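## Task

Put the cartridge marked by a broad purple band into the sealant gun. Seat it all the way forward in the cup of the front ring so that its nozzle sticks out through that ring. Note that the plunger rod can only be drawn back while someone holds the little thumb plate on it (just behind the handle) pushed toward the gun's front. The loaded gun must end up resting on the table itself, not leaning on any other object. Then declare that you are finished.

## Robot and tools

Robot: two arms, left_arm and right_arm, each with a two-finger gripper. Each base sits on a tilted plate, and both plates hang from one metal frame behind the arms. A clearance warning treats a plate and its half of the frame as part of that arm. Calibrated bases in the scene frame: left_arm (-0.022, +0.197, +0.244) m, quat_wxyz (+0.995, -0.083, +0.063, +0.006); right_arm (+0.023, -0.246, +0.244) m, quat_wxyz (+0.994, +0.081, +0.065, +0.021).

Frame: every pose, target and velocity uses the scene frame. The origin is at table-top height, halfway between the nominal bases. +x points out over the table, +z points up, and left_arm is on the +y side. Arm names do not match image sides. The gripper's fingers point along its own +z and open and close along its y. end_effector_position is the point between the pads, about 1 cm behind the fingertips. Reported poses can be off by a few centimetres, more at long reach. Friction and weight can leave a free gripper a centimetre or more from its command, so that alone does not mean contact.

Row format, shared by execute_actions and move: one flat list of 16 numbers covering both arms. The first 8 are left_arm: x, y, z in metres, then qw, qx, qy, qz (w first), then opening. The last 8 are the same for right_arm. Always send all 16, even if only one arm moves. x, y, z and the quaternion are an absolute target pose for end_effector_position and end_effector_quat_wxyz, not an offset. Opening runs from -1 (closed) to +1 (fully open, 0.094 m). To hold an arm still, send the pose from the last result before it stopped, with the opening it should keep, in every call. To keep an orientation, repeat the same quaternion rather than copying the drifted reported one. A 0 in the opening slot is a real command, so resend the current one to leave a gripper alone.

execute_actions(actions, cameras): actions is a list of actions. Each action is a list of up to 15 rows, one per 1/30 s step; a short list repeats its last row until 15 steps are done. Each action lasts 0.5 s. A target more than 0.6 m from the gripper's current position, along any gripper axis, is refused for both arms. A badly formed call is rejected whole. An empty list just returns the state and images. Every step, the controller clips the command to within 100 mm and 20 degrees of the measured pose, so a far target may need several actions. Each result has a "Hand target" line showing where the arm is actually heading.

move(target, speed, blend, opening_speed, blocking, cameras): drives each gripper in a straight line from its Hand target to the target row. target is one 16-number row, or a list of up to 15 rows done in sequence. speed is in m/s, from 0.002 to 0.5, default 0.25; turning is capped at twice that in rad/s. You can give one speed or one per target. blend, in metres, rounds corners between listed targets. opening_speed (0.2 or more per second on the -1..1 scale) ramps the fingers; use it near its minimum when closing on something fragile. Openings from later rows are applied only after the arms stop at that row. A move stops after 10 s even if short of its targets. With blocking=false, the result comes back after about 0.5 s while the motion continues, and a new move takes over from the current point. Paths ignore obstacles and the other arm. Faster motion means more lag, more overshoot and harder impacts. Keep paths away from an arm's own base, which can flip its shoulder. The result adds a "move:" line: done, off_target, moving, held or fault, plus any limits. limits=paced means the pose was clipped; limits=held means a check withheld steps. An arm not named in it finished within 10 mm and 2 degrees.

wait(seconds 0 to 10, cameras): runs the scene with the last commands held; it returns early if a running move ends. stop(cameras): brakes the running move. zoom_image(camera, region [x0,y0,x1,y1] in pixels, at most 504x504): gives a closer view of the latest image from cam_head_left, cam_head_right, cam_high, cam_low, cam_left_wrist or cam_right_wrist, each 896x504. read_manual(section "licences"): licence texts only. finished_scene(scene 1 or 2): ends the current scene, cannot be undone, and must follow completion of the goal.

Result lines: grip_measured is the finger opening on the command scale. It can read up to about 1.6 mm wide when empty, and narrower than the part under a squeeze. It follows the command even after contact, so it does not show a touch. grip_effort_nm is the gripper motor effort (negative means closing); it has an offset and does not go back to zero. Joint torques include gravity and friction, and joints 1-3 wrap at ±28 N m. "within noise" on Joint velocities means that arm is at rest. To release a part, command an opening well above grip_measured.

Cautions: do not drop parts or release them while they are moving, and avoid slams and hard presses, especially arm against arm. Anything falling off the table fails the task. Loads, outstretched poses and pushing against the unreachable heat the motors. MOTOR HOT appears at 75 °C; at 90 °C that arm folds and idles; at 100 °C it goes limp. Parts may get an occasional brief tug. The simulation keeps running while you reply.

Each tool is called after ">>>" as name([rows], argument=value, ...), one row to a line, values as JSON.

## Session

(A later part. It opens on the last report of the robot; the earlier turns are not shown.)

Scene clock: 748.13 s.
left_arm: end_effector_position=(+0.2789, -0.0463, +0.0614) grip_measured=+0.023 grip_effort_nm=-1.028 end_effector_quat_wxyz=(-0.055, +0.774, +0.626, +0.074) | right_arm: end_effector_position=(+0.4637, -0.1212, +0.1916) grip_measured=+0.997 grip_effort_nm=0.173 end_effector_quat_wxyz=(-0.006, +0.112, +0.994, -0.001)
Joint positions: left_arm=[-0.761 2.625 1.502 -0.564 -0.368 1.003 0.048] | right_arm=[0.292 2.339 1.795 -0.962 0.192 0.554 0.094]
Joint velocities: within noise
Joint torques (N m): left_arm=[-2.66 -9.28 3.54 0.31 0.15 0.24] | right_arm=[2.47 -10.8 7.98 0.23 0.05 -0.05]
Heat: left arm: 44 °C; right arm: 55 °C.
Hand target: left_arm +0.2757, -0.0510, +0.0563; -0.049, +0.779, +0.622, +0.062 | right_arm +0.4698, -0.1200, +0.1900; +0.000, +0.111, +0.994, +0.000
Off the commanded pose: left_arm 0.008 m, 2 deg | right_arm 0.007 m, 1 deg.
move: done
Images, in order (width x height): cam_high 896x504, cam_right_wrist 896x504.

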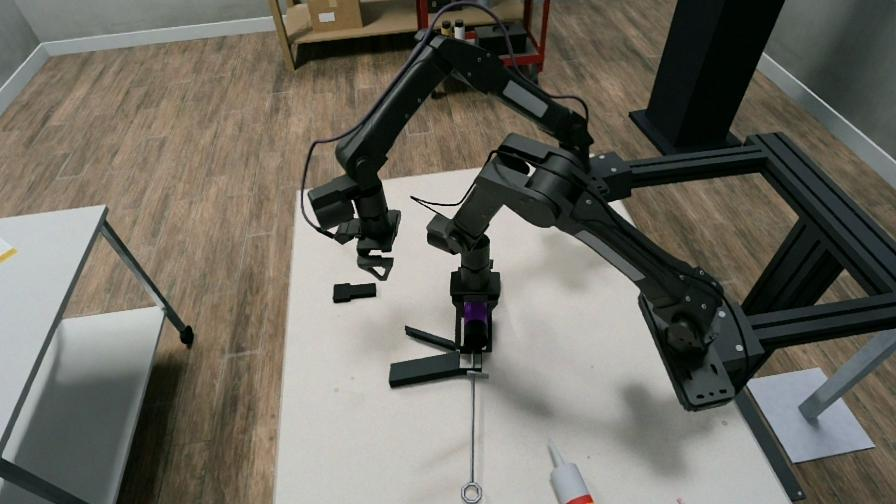

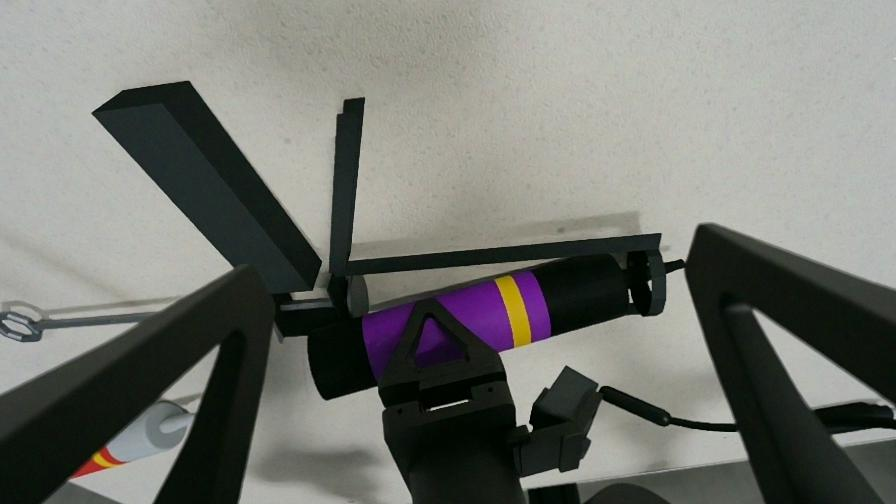

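>>> move(target=[0.2757,-0.0510,0.0570,-0.0480,0.7883,0.6103,0.0620,-0.05,0.47,-0.12,0.19,0,0.1115,0.9938,0,1.0], speed=0.03, cameras=["cam_right_wrist","cam_high"])

>>> zoom_image(camera="cam_high", region=[430, 250, 530, 370])

>>> zoom_image(camera="cam_right_wrist", region=[500, 200, 700, 400])

Scene clock: 755.17 s.
left_arm: end_effector_position=(+0.2779, -0.0459, +0.0608) grip_measured=+0.023 grip_effort_nm=-1.028 end_effector_quat_wxyz=(-0.056, +0.780, +0.619, +0.073) | right_arm: end_effector_position=(+0.4637, -0.1212, +0.1916) grip_measured=+0.997 grip_effort_nm=0.173 end_effector_quat_wxyz=(-0.006, +0.112, +0.994, -0.001)
Joint positions: left_arm=[-0.761 2.625 1.499 -0.562 -0.367 1.02 0.048] | right_arm=[0.292 2.339 1.795 -0.962 0.192 0.554 0.094]
Joint velocities: within noise
Joint torques (N m): left_arm=[-2.81 -9.74 3.25 0.32 0.12 0.32] | right_arm=[2.51 -10.93 7.97 0.26 0.06 -0.06]
Heat: left arm: 45 °C; right arm: 55 °C.
Hand target: left_arm +0.2756, -0.0510, +0.0572; -0.048, +0.788, +0.610, +0.062 | right_arm +0.4699, -0.1199, +0.1901; +0.000, +0.112, +0.994, +0.000
Off the commanded pose: left_arm 0.007 m, 2 deg | right_arm 0.007 m, 1 deg.
move: done
Images, in order (width x height): cam_high 896x504, cam_right_wrist 896x504.

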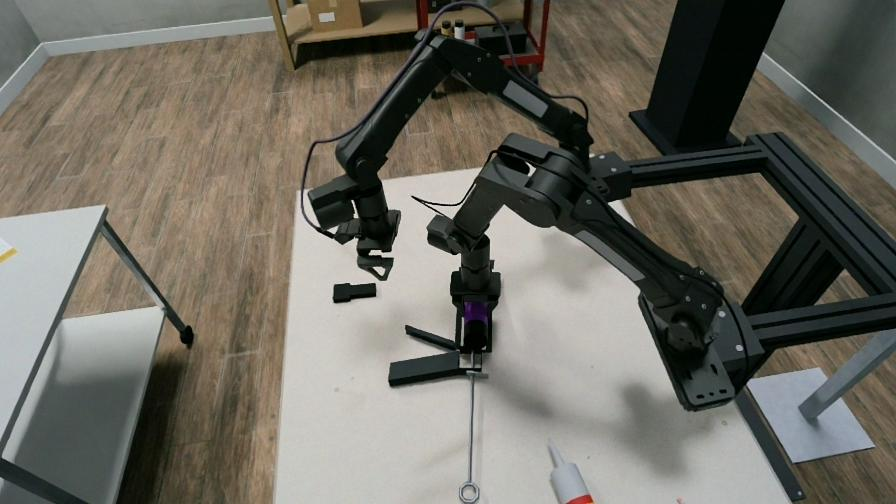

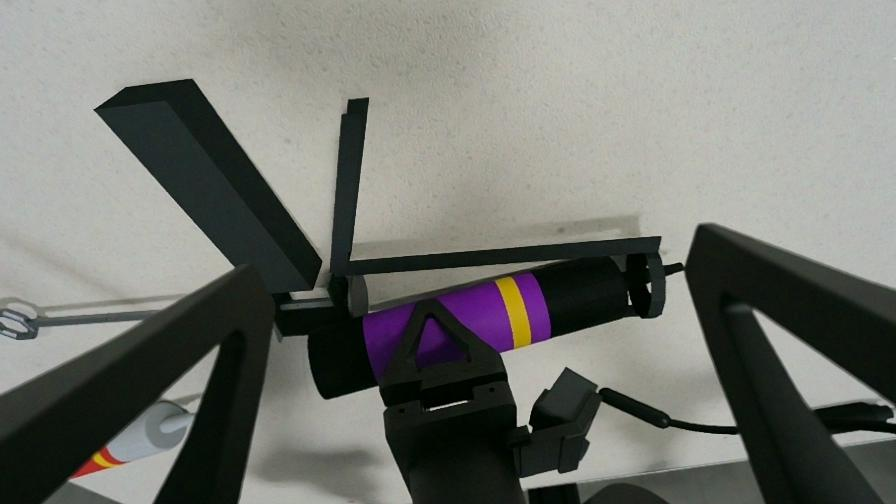

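Scaled by 4.200 from the camera's 896x504 image, which has a finer 1280x720 frame.

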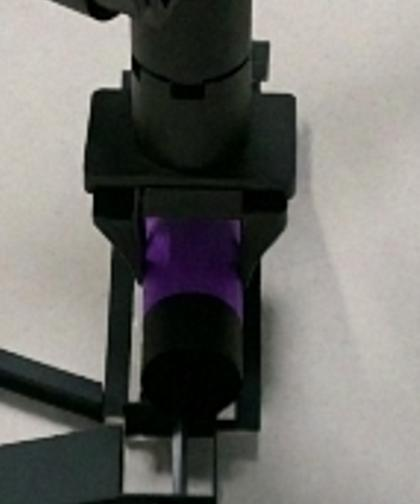

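Scaled by 2.520 from the camera's 896x504 image, which has a finer 1280x720 frame.

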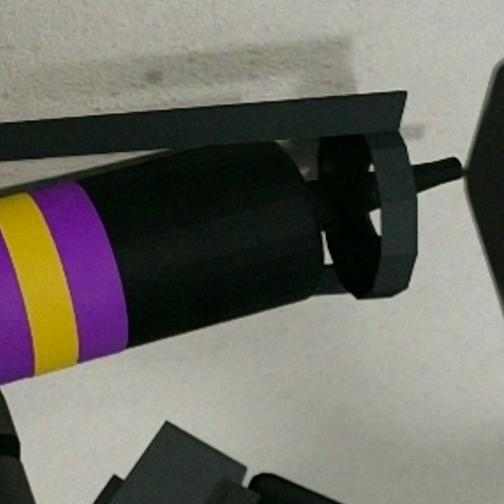

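>>> move([
  [0.2757,-0.0500,0.0590,-0.0427,0.7888,0.6107,0.0552,-0.05,0.47,-0.12,0.19,0,0.1115,0.9938,0,1.0],
  [0.2732,-0.0600,0.0575,-0.0427,0.7888,0.6107,0.0552,-0.05,0.47,-0.12,0.19,0,0.1115,0.9938,0,1.0],
], speed=0.03, cameras=["cam_right_wrist","cam_high"])

>>> zoom_image(camera="cam_high", region=[430, 250, 530, 370])

>>> zoom_image(camera="cam_right_wrist", region=[500, 200, 700, 400])

Scene clock: 764.33 s.
left_arm: end_effector_position=(+0.2773, -0.0456, +0.0600) grip_measured=+0.023 grip_effort_nm=-1.038 end_effector_quat_wxyz=(-0.056, +0.781, +0.617, +0.073) | right_arm: end_effector_position=(+0.4635, -0.1212, +0.1915) grip_measured=+0.997 grip_effort_nm=0.168 end_effector_quat_wxyz=(-0.006, +0.112, +0.994, -0.001)
Joint positions: left_arm=[-0.761 2.625 1.494 -0.556 -0.367 1.025 0.048] | right_arm=[0.292 2.339 1.795 -0.962 0.192 0.554 0.094]
Joint velocities: within noise
Joint torques (N m): left_arm=[-4.05 -9.4 5.01 0.28 0.26 0.13] | right_arm=[2.51 -10.93 7.95 0.24 0.04 -0.05]
Heat: left arm: 45 °C; right arm: 55 °C.
Hand target: left_arm +0.2731, -0.0597, +0.0579; -0.043, +0.789, +0.611, +0.055 | right_arm +0.4699, -0.1199, +0.1901; +0.000, +0.112, +0.994, +0.000
Off the commanded pose: left_arm 0.015 m, 3 deg | right_arm 0.007 m, 1 deg.
move: off_target (left_arm)
Images, in order (width x height): cam_high 896x504, cam_right_wrist 896x504.

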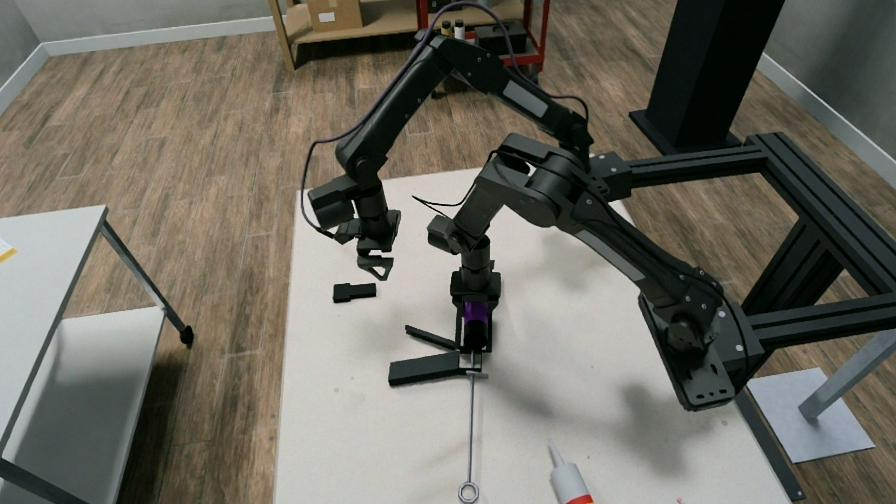

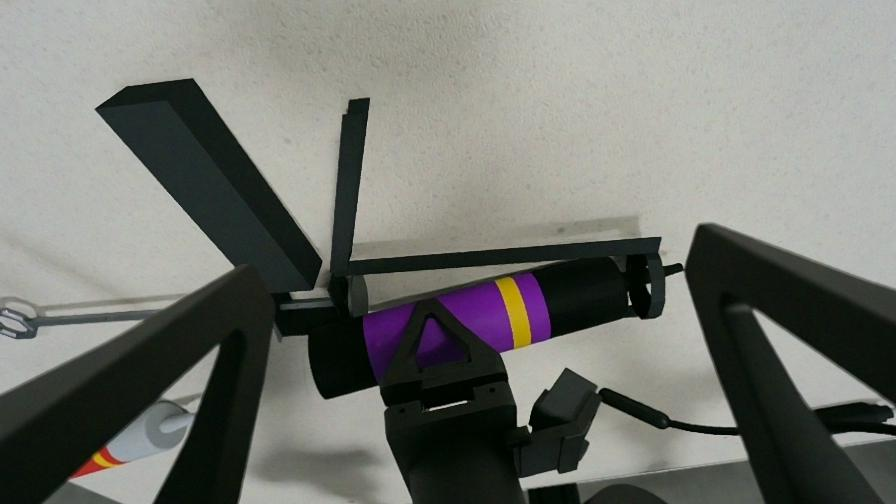

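Scaled by 4.200 from the camera's 896x504 image, which has a finer 1280x720 frame.

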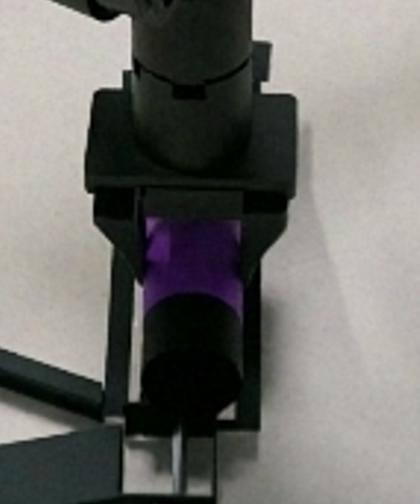

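Scaled by 2.520 from the camera's 896x504 image, which has a finer 1280x720 frame.

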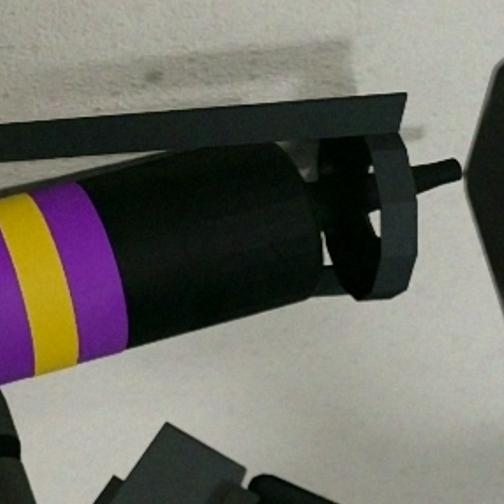

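>>> move(target=[0.2745,-0.0520,0.0650,-0.0427,0.7888,0.6107,0.0552,-0.05,0.47,-0.12,0.19,0,0.1115,0.9938,0,1.0], speed=0.03, cameras=["cam_right_wrist"])

>>> zoom_image(camera="cam_right_wrist", region=[500, 200, 700, 400])

Scene clock: 771.40 s.
left_arm: end_effector_position=(+0.2770, -0.0452, +0.0600) grip_measured=+0.023 grip_effort_nm=-1.023 end_effector_quat_wxyz=(-0.056, +0.782, +0.617, +0.073) | right_arm: end_effector_position=(+0.4637, -0.1212, +0.1916) grip_measured=+0.997 grip_effort_nm=0.168 end_effector_quat_wxyz=(-0.006, +0.112, +0.994, -0.001)
Joint positions: left_arm=[-0.761 2.623 1.489 -0.553 -0.367 1.026 0.048] | right_arm=[0.292 2.339 1.795 -0.962 0.192 0.554 0.094]
Joint velocities: within noise
Joint torques (N m): left_arm=[-3.03 -11.78 2.43 0.26 0.27 0.29] | right_arm=[2.41 -10.92 7.95 0.25 0.02 -0.06]
Heat: left arm: 45 °C; right arm: 55 °C.
Hand target: left_arm +0.2746, -0.0520, +0.0651; -0.043, +0.789, +0.611, +0.056 | right_arm +0.4699, -0.1199, +0.1901; +0.000, +0.112, +0.994, +0.000
Off the commanded pose: left_arm 0.009 m, 3 deg | right_arm 0.007 m, 1 deg.
move: off_target (left_arm)
Images, in order (width x height): cam_right_wrist 896x504.

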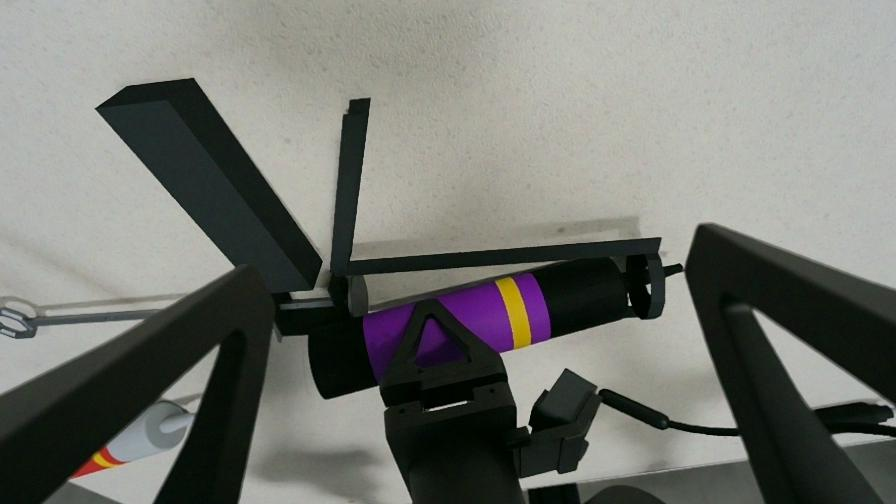

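Scaled by 2.520 from the camera's 896x504 image, which has a finer 1280x720 frame.

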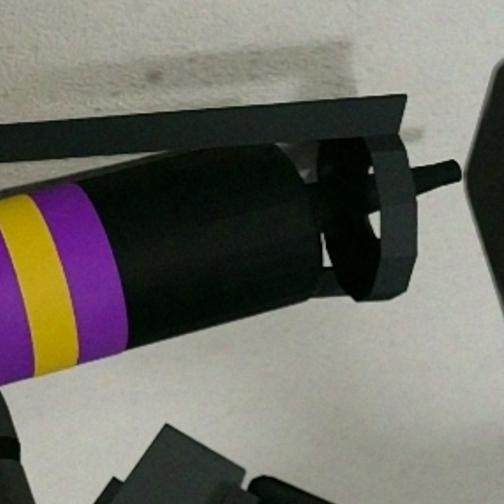

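>>> move([
  [0.2815,-0.0250,0.0690,-0.0427,0.7888,0.6107,0.0552,-0.05,0.47,-0.12,0.19,0,0.1115,0.9938,0,1.0],
  [0.2735,-0.0560,0.0615,-0.0427,0.7888,0.6107,0.0552,-0.05,0.47,-0.12,0.19,0,0.1115,0.9938,0,1.0],
], speed=0.04, cameras=["cam_right_wrist","cam_high"])

>>> zoom_image(camera="cam_high", region=[430, 250, 530, 370])

>>> zoom_image(camera="cam_right_wrist", region=[500, 200, 700, 400])

Scene clock: 779.80 s.
left_arm: end_effector_position=(+0.2755, -0.0477, +0.0619) grip_measured=+0.023 grip_effort_nm=-1.028 end_effector_quat_wxyz=(-0.042, +0.788, +0.612, +0.055) | right_arm: end_effector_position=(+0.4635, -0.1212, +0.1915) grip_measured=+0.997 grip_effort_nm=0.164 end_effector_quat_wxyz=(-0.006, +0.112, +0.994, -0.001)
Joint positions: left_arm=[-0.753 2.598 1.455 -0.515 -0.33 1.059 0.048] | right_arm=[0.292 2.339 1.795 -0.962 0.192 0.554 0.094]
Joint velocities: within noise
Joint torques (N m): left_arm=[-4.18 -8.68 6.71 0 -0.04 -0.18] | right_arm=[2.55 -10.88 7.9 0.25 0.03 -0.04]
Heat: left arm: 46 °C; right arm: 55 °C.
Hand target: left_arm +0.2733, -0.0558, +0.0615; -0.042, +0.789, +0.611, +0.055 | right_arm +0.4698, -0.1200, +0.1900; +0.000, +0.112, +0.994, +0.000
Off the commanded pose: left_arm 0.009 m, 0 deg | right_arm 0.007 m, 1 deg.
move: done
Images, in order (width x height): cam_high 896x504, cam_right_wrist 896x504.

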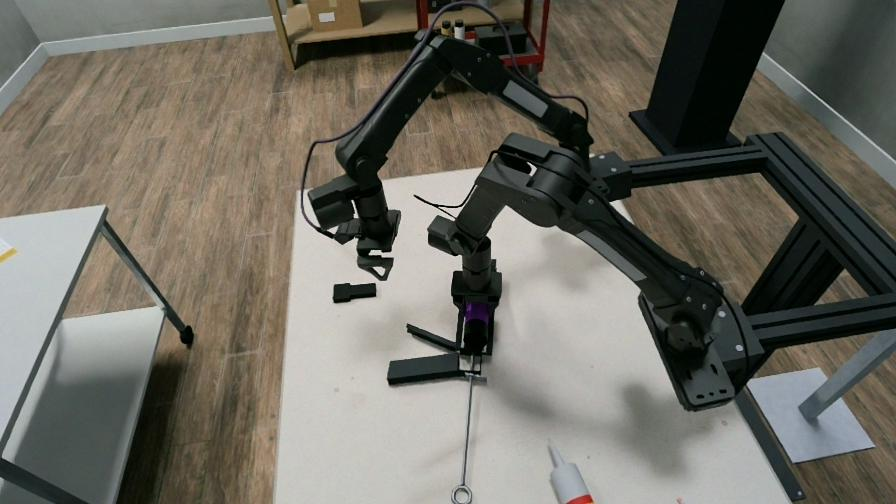

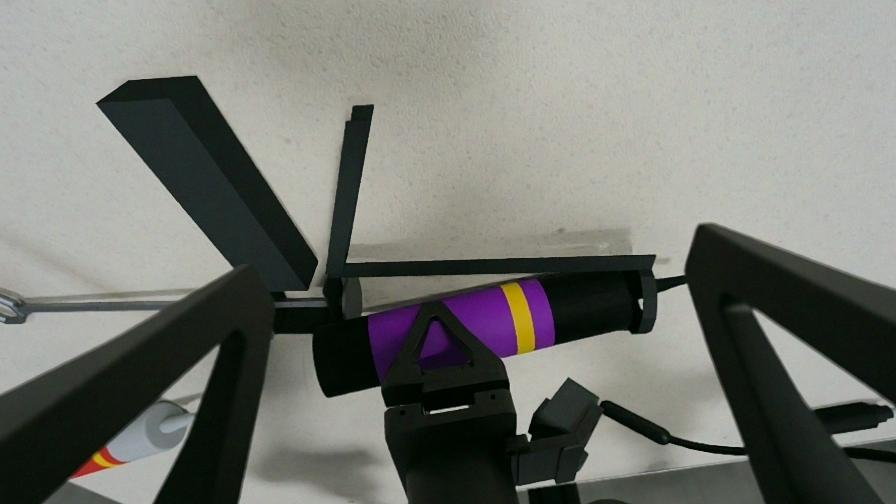

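Scaled by 4.200 from the camera's 896x504 image, which has a finer 1280x720 frame.

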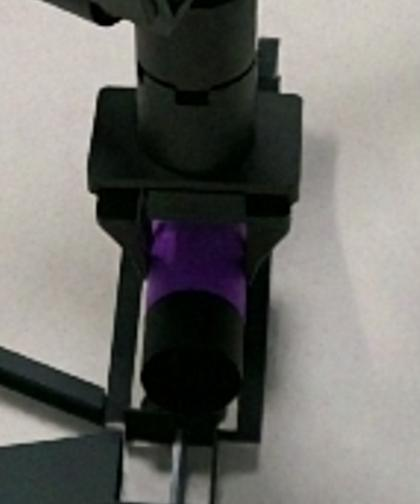

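Scaled by 2.520 from the camera's 896x504 image, which has a finer 1280x720 frame.

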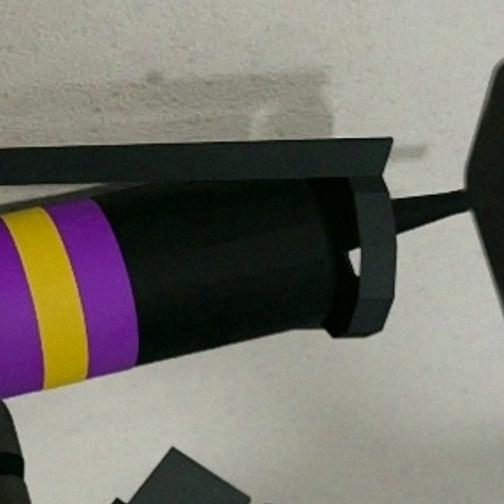

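>>> move(target=[0.2710,-0.0670,0.0595,-0.0427,0.7888,0.6107,0.0552,-0.05,0.47,-0.12,0.19,0,0.1115,0.9938,0,1.0], speed=0.04, cameras=["cam_right_wrist","cam_high"])

>>> zoom_image(camera="cam_high", region=[430, 250, 530, 370])

>>> zoom_image(camera="cam_right_wrist", region=[500, 200, 700, 400])

Scene clock: 788.03 s.
left_arm: end_effector_position=(+0.2739, -0.0577, +0.0599) grip_measured=+0.023 grip_effort_nm=-1.028 end_effector_quat_wxyz=(-0.043, +0.787, +0.613, +0.056) | right_arm: end_effector_position=(+0.4637, -0.1212, +0.1916) grip_measured=+0.997 grip_effort_nm=0.168 end_effector_quat_wxyz=(-0.006, +0.112, +0.994, -0.001)
Joint positions: left_arm=[-0.774 2.625 1.496 -0.537 -0.33 1.035 0.048] | right_arm=[0.292 2.339 1.795 -0.962 0.192 0.554 0.094]
Joint velocities: within noise
Joint torques (N m): left_arm=[-4.51 -8.83 6.82 -0.04 -0.06 -0.16] | right_arm=[2.45 -10.84 7.95 0.25 0.04 -0.04]
Heat: left arm: 46 °C; right arm: 55 °C.
Hand target: left_arm +0.2709, -0.0669, +0.0596; -0.042, +0.789, +0.611, +0.055 | right_arm +0.4699, -0.1199, +0.1901; +0.000, +0.112, +0.994, +0.000
Off the commanded pose: left_arm 0.010 m, 0 deg | right_arm 0.007 m, 1 deg.
move: done
Images, in order (width x height): cam_high 896x504, cam_right_wrist 896x504.

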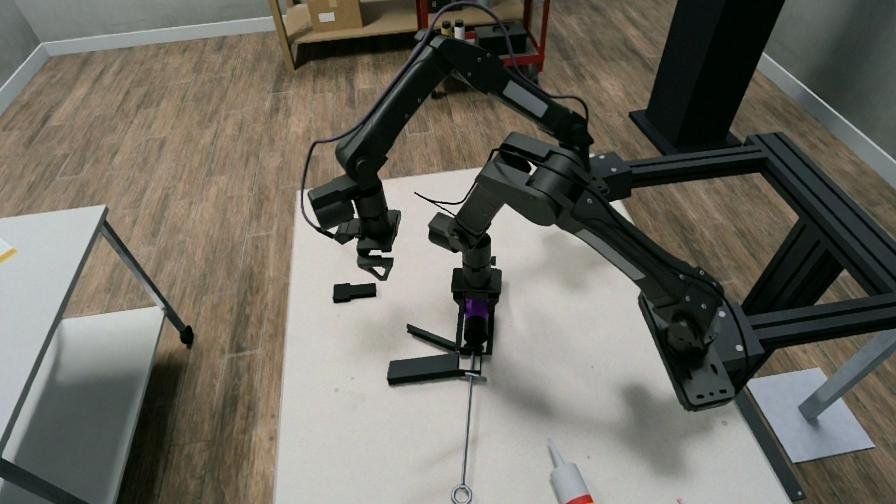

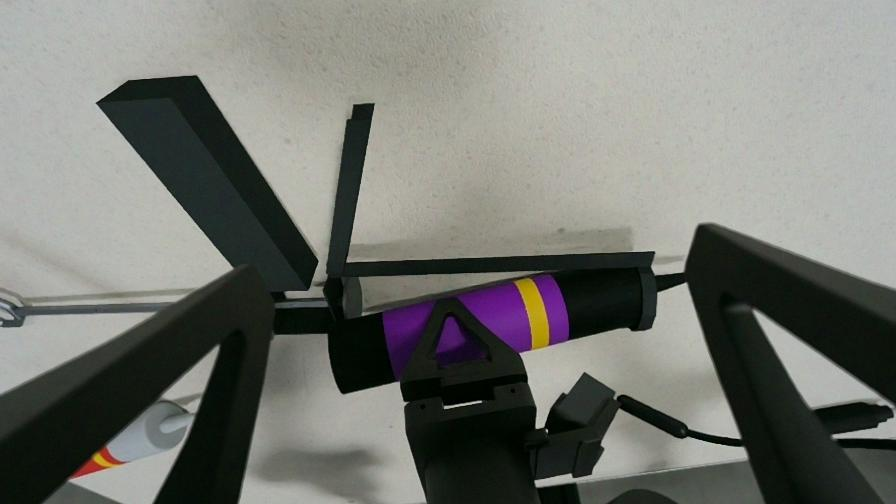

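Scaled by 4.200 from the camera's 896x504 image, which has a finer 1280x720 frame.

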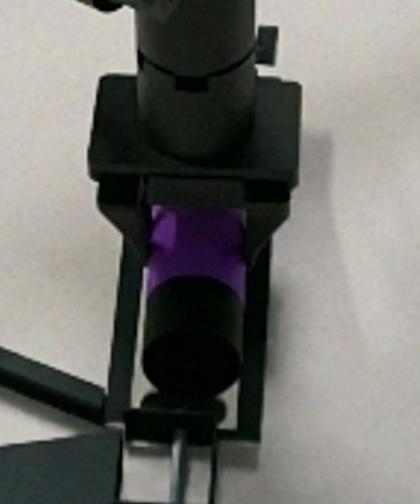

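Scaled by 2.520 from the camera's 896x504 image, which has a finer 1280x720 frame.

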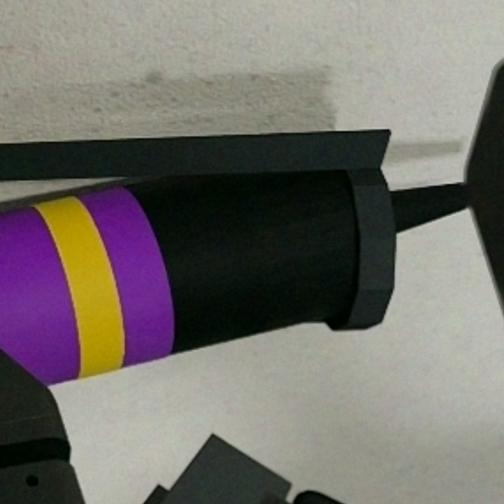

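>>> move([
  [0.2710,-0.0665,0.0540,-0.0306,0.7914,0.6084,0.0398,-0.05,0.47,-0.12,0.19,0,0.1115,0.9938,0,1.0],
  [0.2710,-0.0665,0.0485,-0.0186,0.7930,0.6085,0.0242,-0.05,0.47,-0.12,0.19,0,0.1115,0.9938,0,1.0],
], speed=0.03, cameras=["cam_right_wrist","cam_high"])

>>> zoom_image(camera="cam_high", region=[430, 250, 530, 370])

>>> zoom_image(camera="cam_right_wrist", region=[280, 200, 700, 420])

Scene clock: 796.77 s.
left_arm: end_effector_position=(+0.2712, -0.0608, +0.0564) grip_measured=+0.023 grip_effort_nm=-1.018 end_effector_quat_wxyz=(-0.035, +0.791, +0.610, +0.042) | right_arm: end_effector_position=(+0.4635, -0.1212, +0.1915) grip_measured=+0.997 grip_effort_nm=0.164 end_effector_quat_wxyz=(-0.006, +0.112, +0.994, -0.001)
Joint positions: left_arm=[-0.769 2.625 1.481 -0.508 -0.3 1.052 0.048] | right_arm=[0.292 2.339 1.795 -0.962 0.192 0.554 0.094]
Joint velocities: within noise
Joint torques (N m): left_arm=[-1.78 -9.28 3.19 0.64 0.26 0.29] | right_arm=[2.47 -10.91 7.98 0.26 0.04 -0.05]
Heat: left arm: 46 °C; right arm: 55 °C.
Hand target: left_arm +0.2711, -0.0664, +0.0491; -0.019, +0.793, +0.608, +0.025 | right_arm +0.4699, -0.1199, +0.1901; +0.000, +0.112, +0.994, +0.000
Off the commanded pose: left_arm 0.010 m, 3 deg | right_arm 0.007 m, 1 deg.
move: off_target (left_arm)
Images, in order (width x height): cam_high 896x504, cam_right_wrist 896x504.

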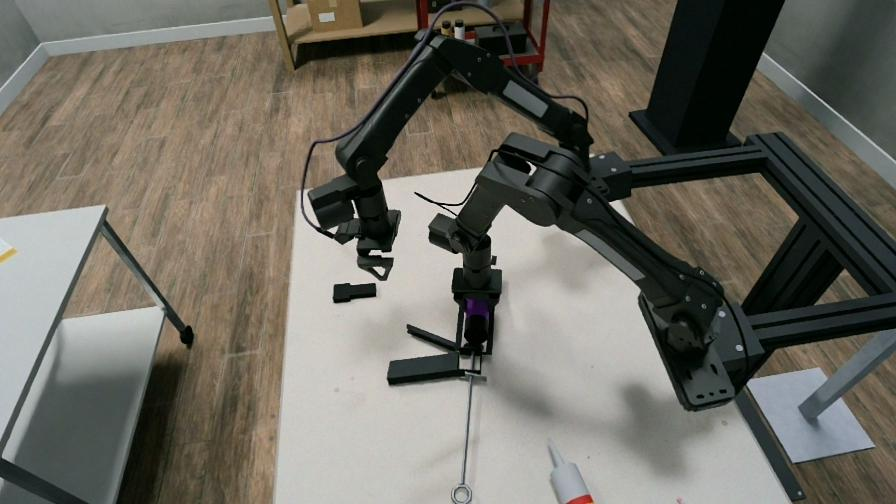

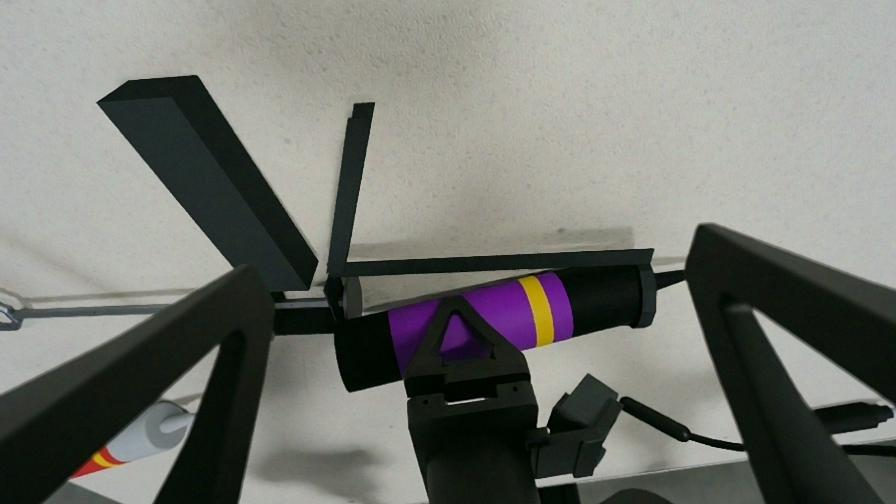

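Scaled by 4.200 from the camera's 896x504 image, which has a finer 1280x720 frame.

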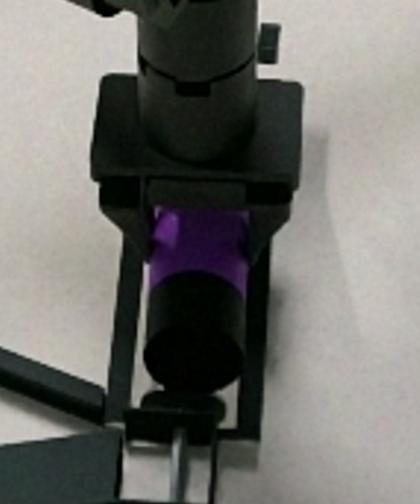

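Scaled by 1.200 from the camera's 896x504 image, which has a finer 1280x720 frame.

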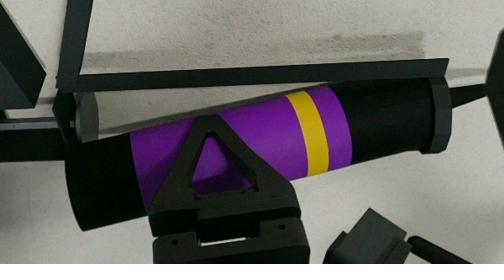

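>>> move(target=[0.2705,-0.0675,0.0410,-0.0160,0.7930,0.6085,0.0208,-0.05,0.47,-0.12,0.19,0,0.1115,0.9938,0,1.0], speed=0.03, cameras=["cam_right_wrist","cam_high"])

>>> zoom_image(camera="cam_high", region=[430, 250, 530, 370])

>>> zoom_image(camera="cam_right_wrist", region=[280, 200, 700, 420])

Scene clock: 801.77 s.
left_arm: end_effector_position=(+0.2712, -0.0608, +0.0561) grip_measured=+0.023 grip_effort_nm=-1.023 end_effector_quat_wxyz=(-0.034, +0.791, +0.610, +0.039) | right_arm: end_effector_position=(+0.4637, -0.1212, +0.1916) grip_measured=+0.997 grip_effort_nm=0.168 end_effector_quat_wxyz=(-0.006, +0.112, +0.994, -0.001)
Joint positions: left_arm=[-0.766 2.625 1.481 -0.508 -0.294 1.056 0.048] | right_arm=[0.292 2.339 1.795 -0.962 0.192 0.554 0.094]
Joint velocities: within noise
Joint torques (N m): left_arm=[-1.73 -7.98 3.14 0.82 0.29 0.32] | right_arm=[2.44 -10.88 8.02 0.25 0.04 -0.04]
Heat: left arm: 46 °C; right arm: 55 °C.
Hand target: left_arm +0.2703, -0.0671, +0.0422; -0.017, +0.793, +0.608, +0.021 | right_arm +0.4699, -0.1199, +0.1901; +0.000, +0.112, +0.994, +0.000
Off the commanded pose: left_arm 0.016 m, 3 deg | right_arm 0.007 m, 1 deg.
move: off_target (left_arm)
Images, in order (width x height): cam_high 896x504, cam_right_wrist 896x504.

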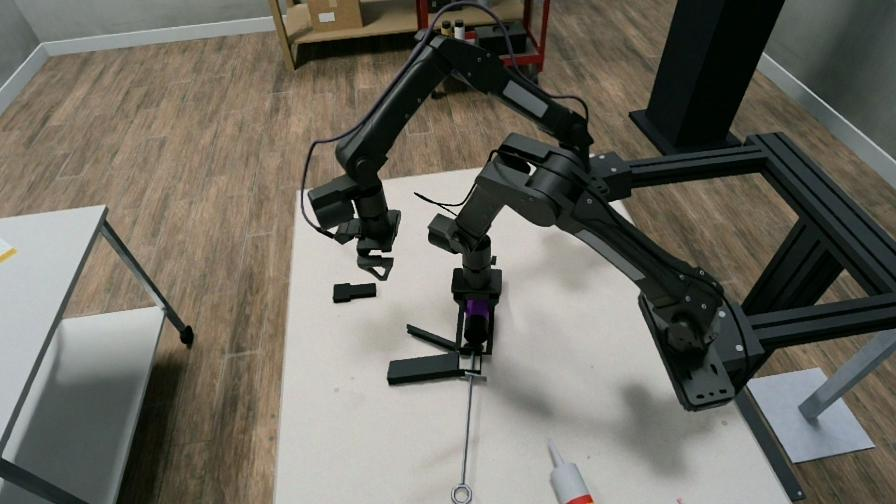

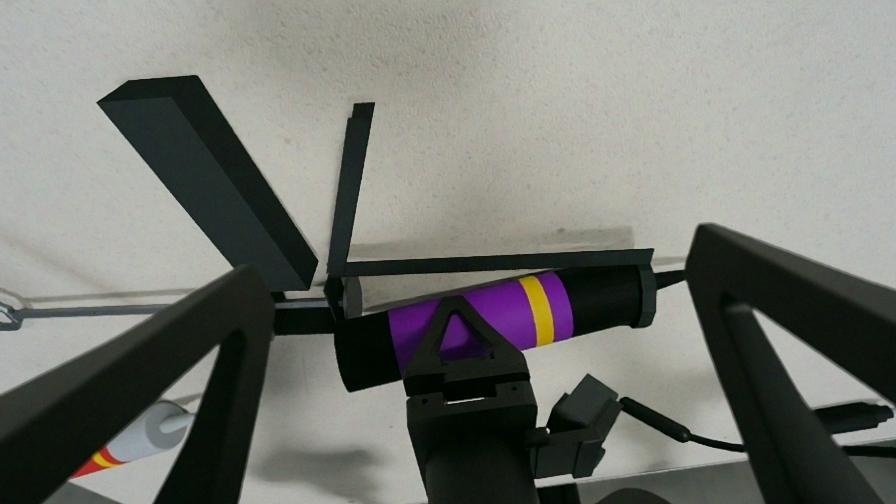

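Scaled by 4.200 from the camera's 896x504 image, which has a finer 1280x720 frame.

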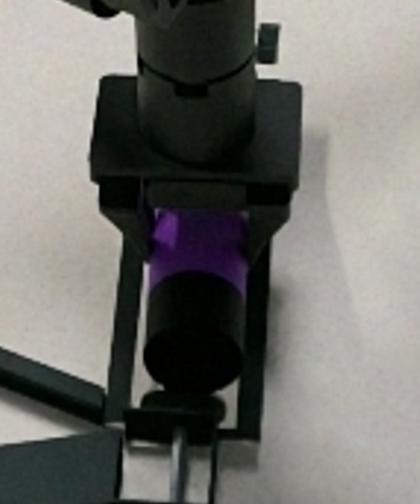

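Scaled by 1.200 from the camera's 896x504 image, which has a finer 1280x720 frame.

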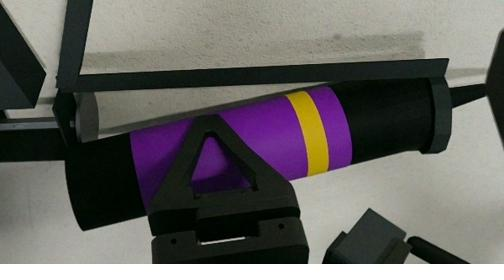

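>>> move([
  [0.2710,-0.0650,0.0640,-0.0266,0.7924,0.6088,0.0343,-0.05,0.47,-0.12,0.19,0,0.1115,0.9938,0,1.0],
  [0.2665,-0.0810,0.0620,-0.0266,0.7924,0.6088,0.0343,-0.05,0.47,-0.12,0.19,0,0.1115,0.9938,0,1.0],
], speed=0.04, cameras=["cam_right_wrist","cam_high"])

>>> zoom_image(camera="cam_high", region=[430, 250, 530, 370])

>>> zoom_image(camera="cam_right_wrist", region=[280, 200, 700, 420])

Scene clock: 817.43 s.
left_arm: end_effector_position=(+0.2711, -0.0628, +0.0589) grip_measured=+0.023 grip_effort_nm=-1.028 end_effector_quat_wxyz=(-0.036, +0.786, +0.615, +0.045) | right_arm: end_effector_position=(+0.4637, -0.1212, +0.1916) grip_measured=+0.997 grip_effort_nm=0.173 end_effector_quat_wxyz=(-0.006, +0.112, +0.994, -0.001)
Joint positions: left_arm=[-0.777 2.625 1.492 -0.525 -0.305 1.03 0.048] | right_arm=[0.292 2.339 1.795 -0.962 0.192 0.554 0.094]
Joint velocities: within noise
Joint torques (N m): left_arm=[-5.35 -9.39 7.02 0.05 0.21 -0.11] | right_arm=[2.5 -10.82 8.06 0.25 0.04 -0.04]
Heat: left arm: 46 °C; right arm: 56 °C.
Hand target: left_arm +0.2663, -0.0805, +0.0623; -0.026, +0.792, +0.609, +0.034 | right_arm +0.4699, -0.1199, +0.1901; +0.000, +0.112, +0.994, +0.000
Off the commanded pose: left_arm 0.019 m, 2 deg | right_arm 0.007 m, 1 deg.
move: off_target (left_arm)
Images, in order (width x height): cam_high 896x504, cam_right_wrist 896x504.

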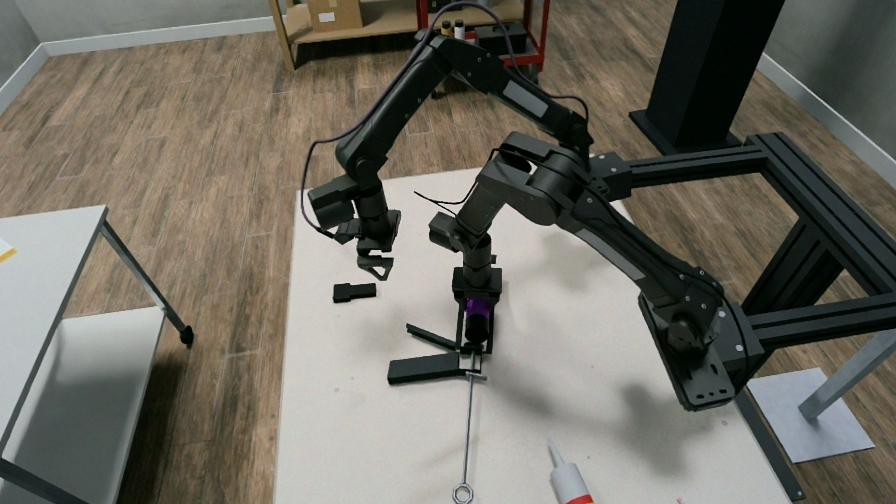

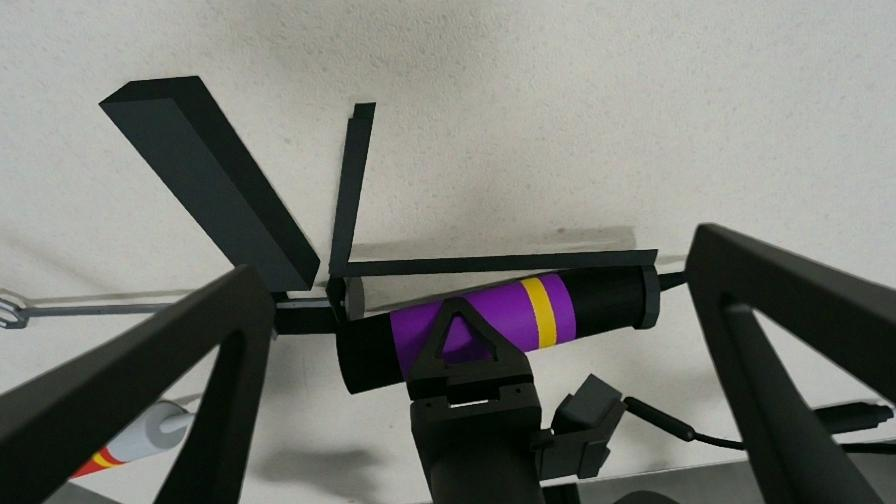

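Scaled by 4.200 from the camera's 896x504 image, which has a finer 1280x720 frame.

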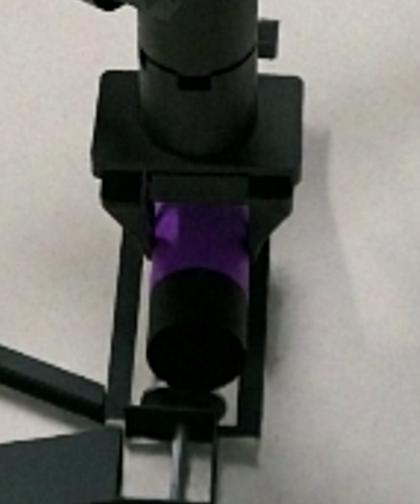

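Scaled by 1.200 from the camera's 896x504 image, which has a finer 1280x720 frame.

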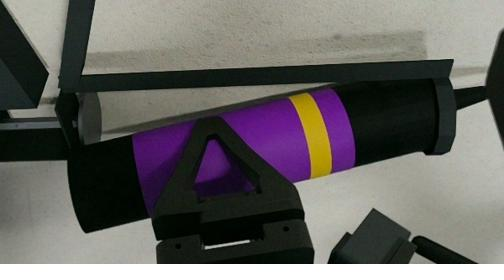

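>>> execute_actions(actions=[])

Scene clock: 830.73 s.
left_arm: end_effector_position=(+0.2710, -0.0627, +0.0589) grip_measured=+0.023 grip_effort_nm=-1.023 end_effector_quat_wxyz=(-0.036, +0.786, +0.615, +0.045) | right_arm: end_effector_position=(+0.4637, -0.1212, +0.1916) grip_measured=+0.997 grip_effort_nm=0.168 end_effector_quat_wxyz=(-0.006, +0.112, +0.994, -0.001)
Joint positions: left_arm=[-0.777 2.625 1.492 -0.525 -0.305 1.03 0.048] | right_arm=[0.292 2.339 1.795 -0.962 0.192 0.554 0.094]
Joint velocities: within noise
Joint torques (N m): left_arm=[-5.45 -9.4 6.99 0.04 0.18 -0.06] | right_arm=[2.48 -10.85 7.98 0.25 0.03 -0.06]
Heat: left arm: 46 °C; right arm: 56 °C.
Hand target: left_arm +0.2662, -0.0805, +0.0623; -0.026, +0.792, +0.609, +0.034 | right_arm +0.4699, -0.1199, +0.1901; +0.000, +0.112, +0.994, +0.000
Tool commands: left_gripper/opening=-0.05 right_gripper/opening=+1.0
Off the commanded pose: left_arm 0.019 m, 2 deg | right_arm 0.007 m, 1 deg.

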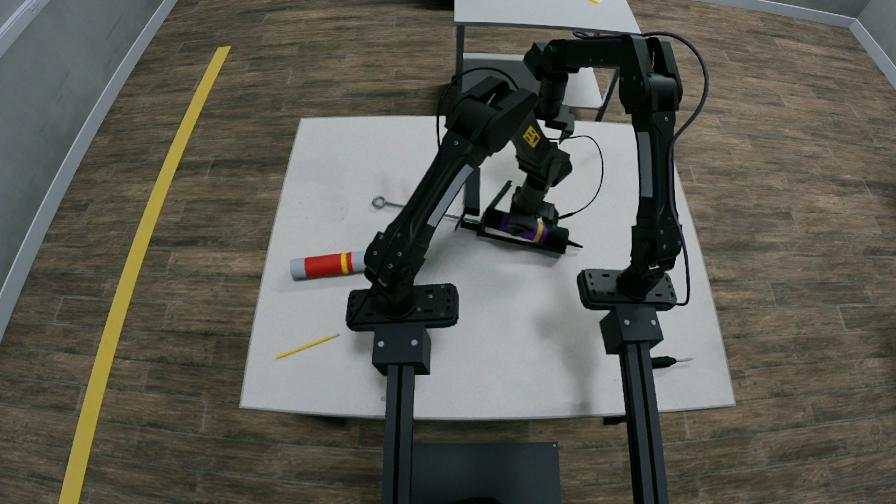

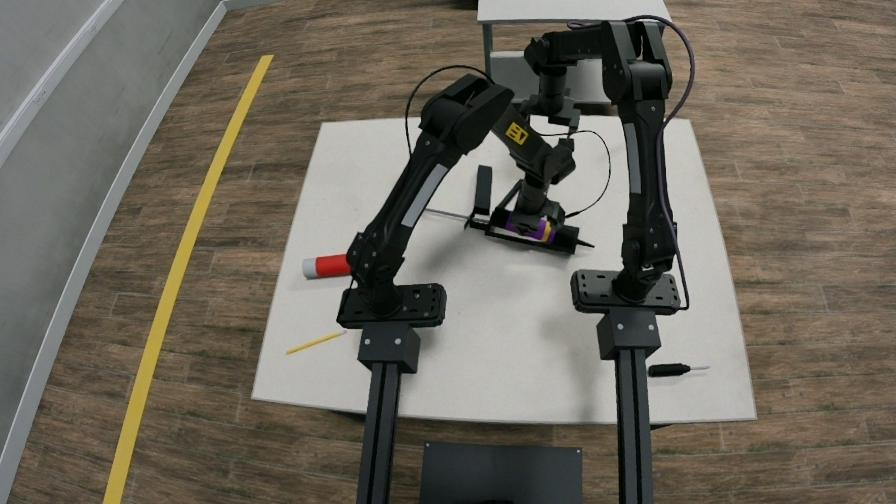

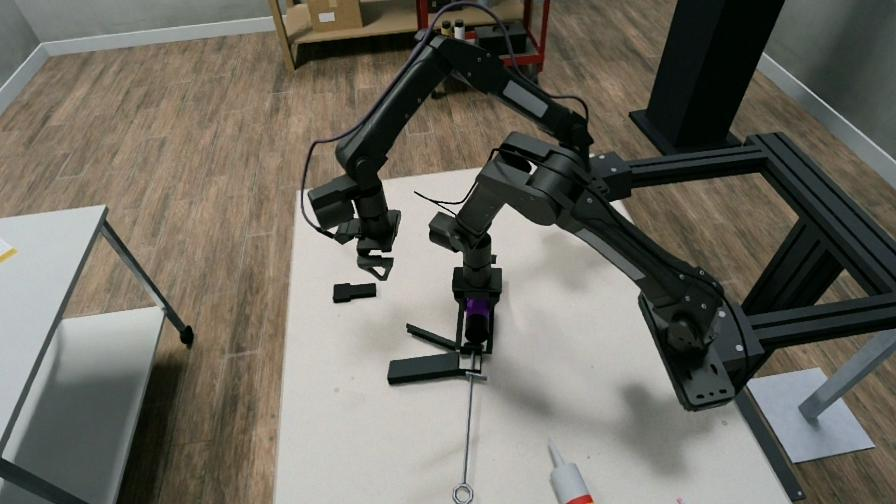

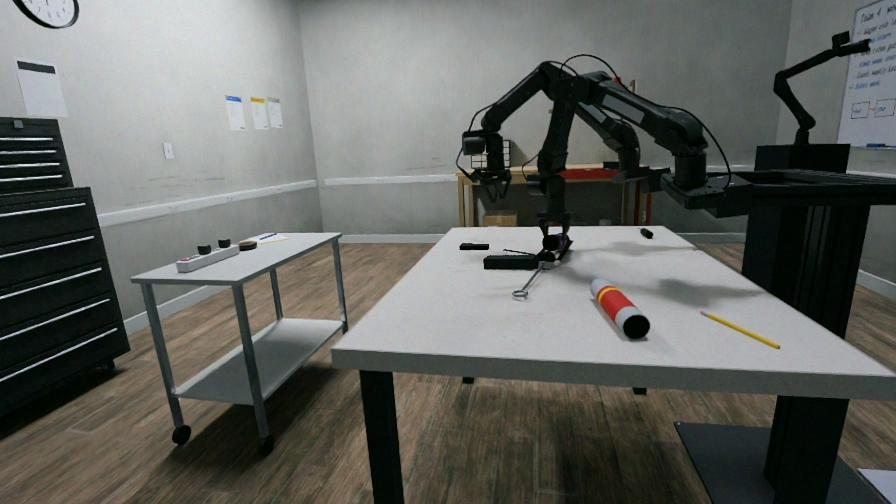

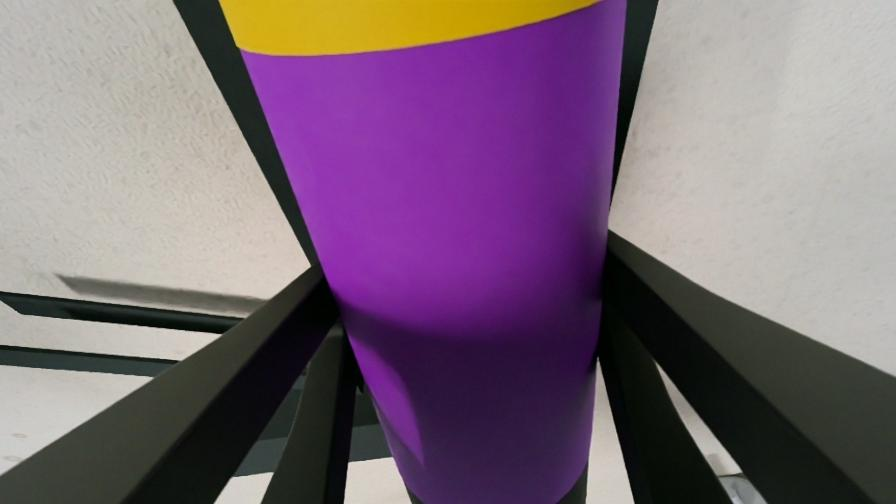

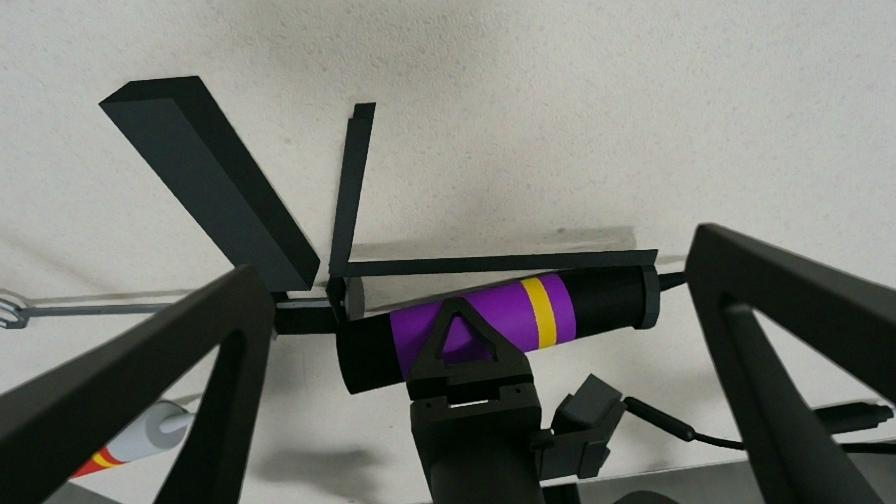

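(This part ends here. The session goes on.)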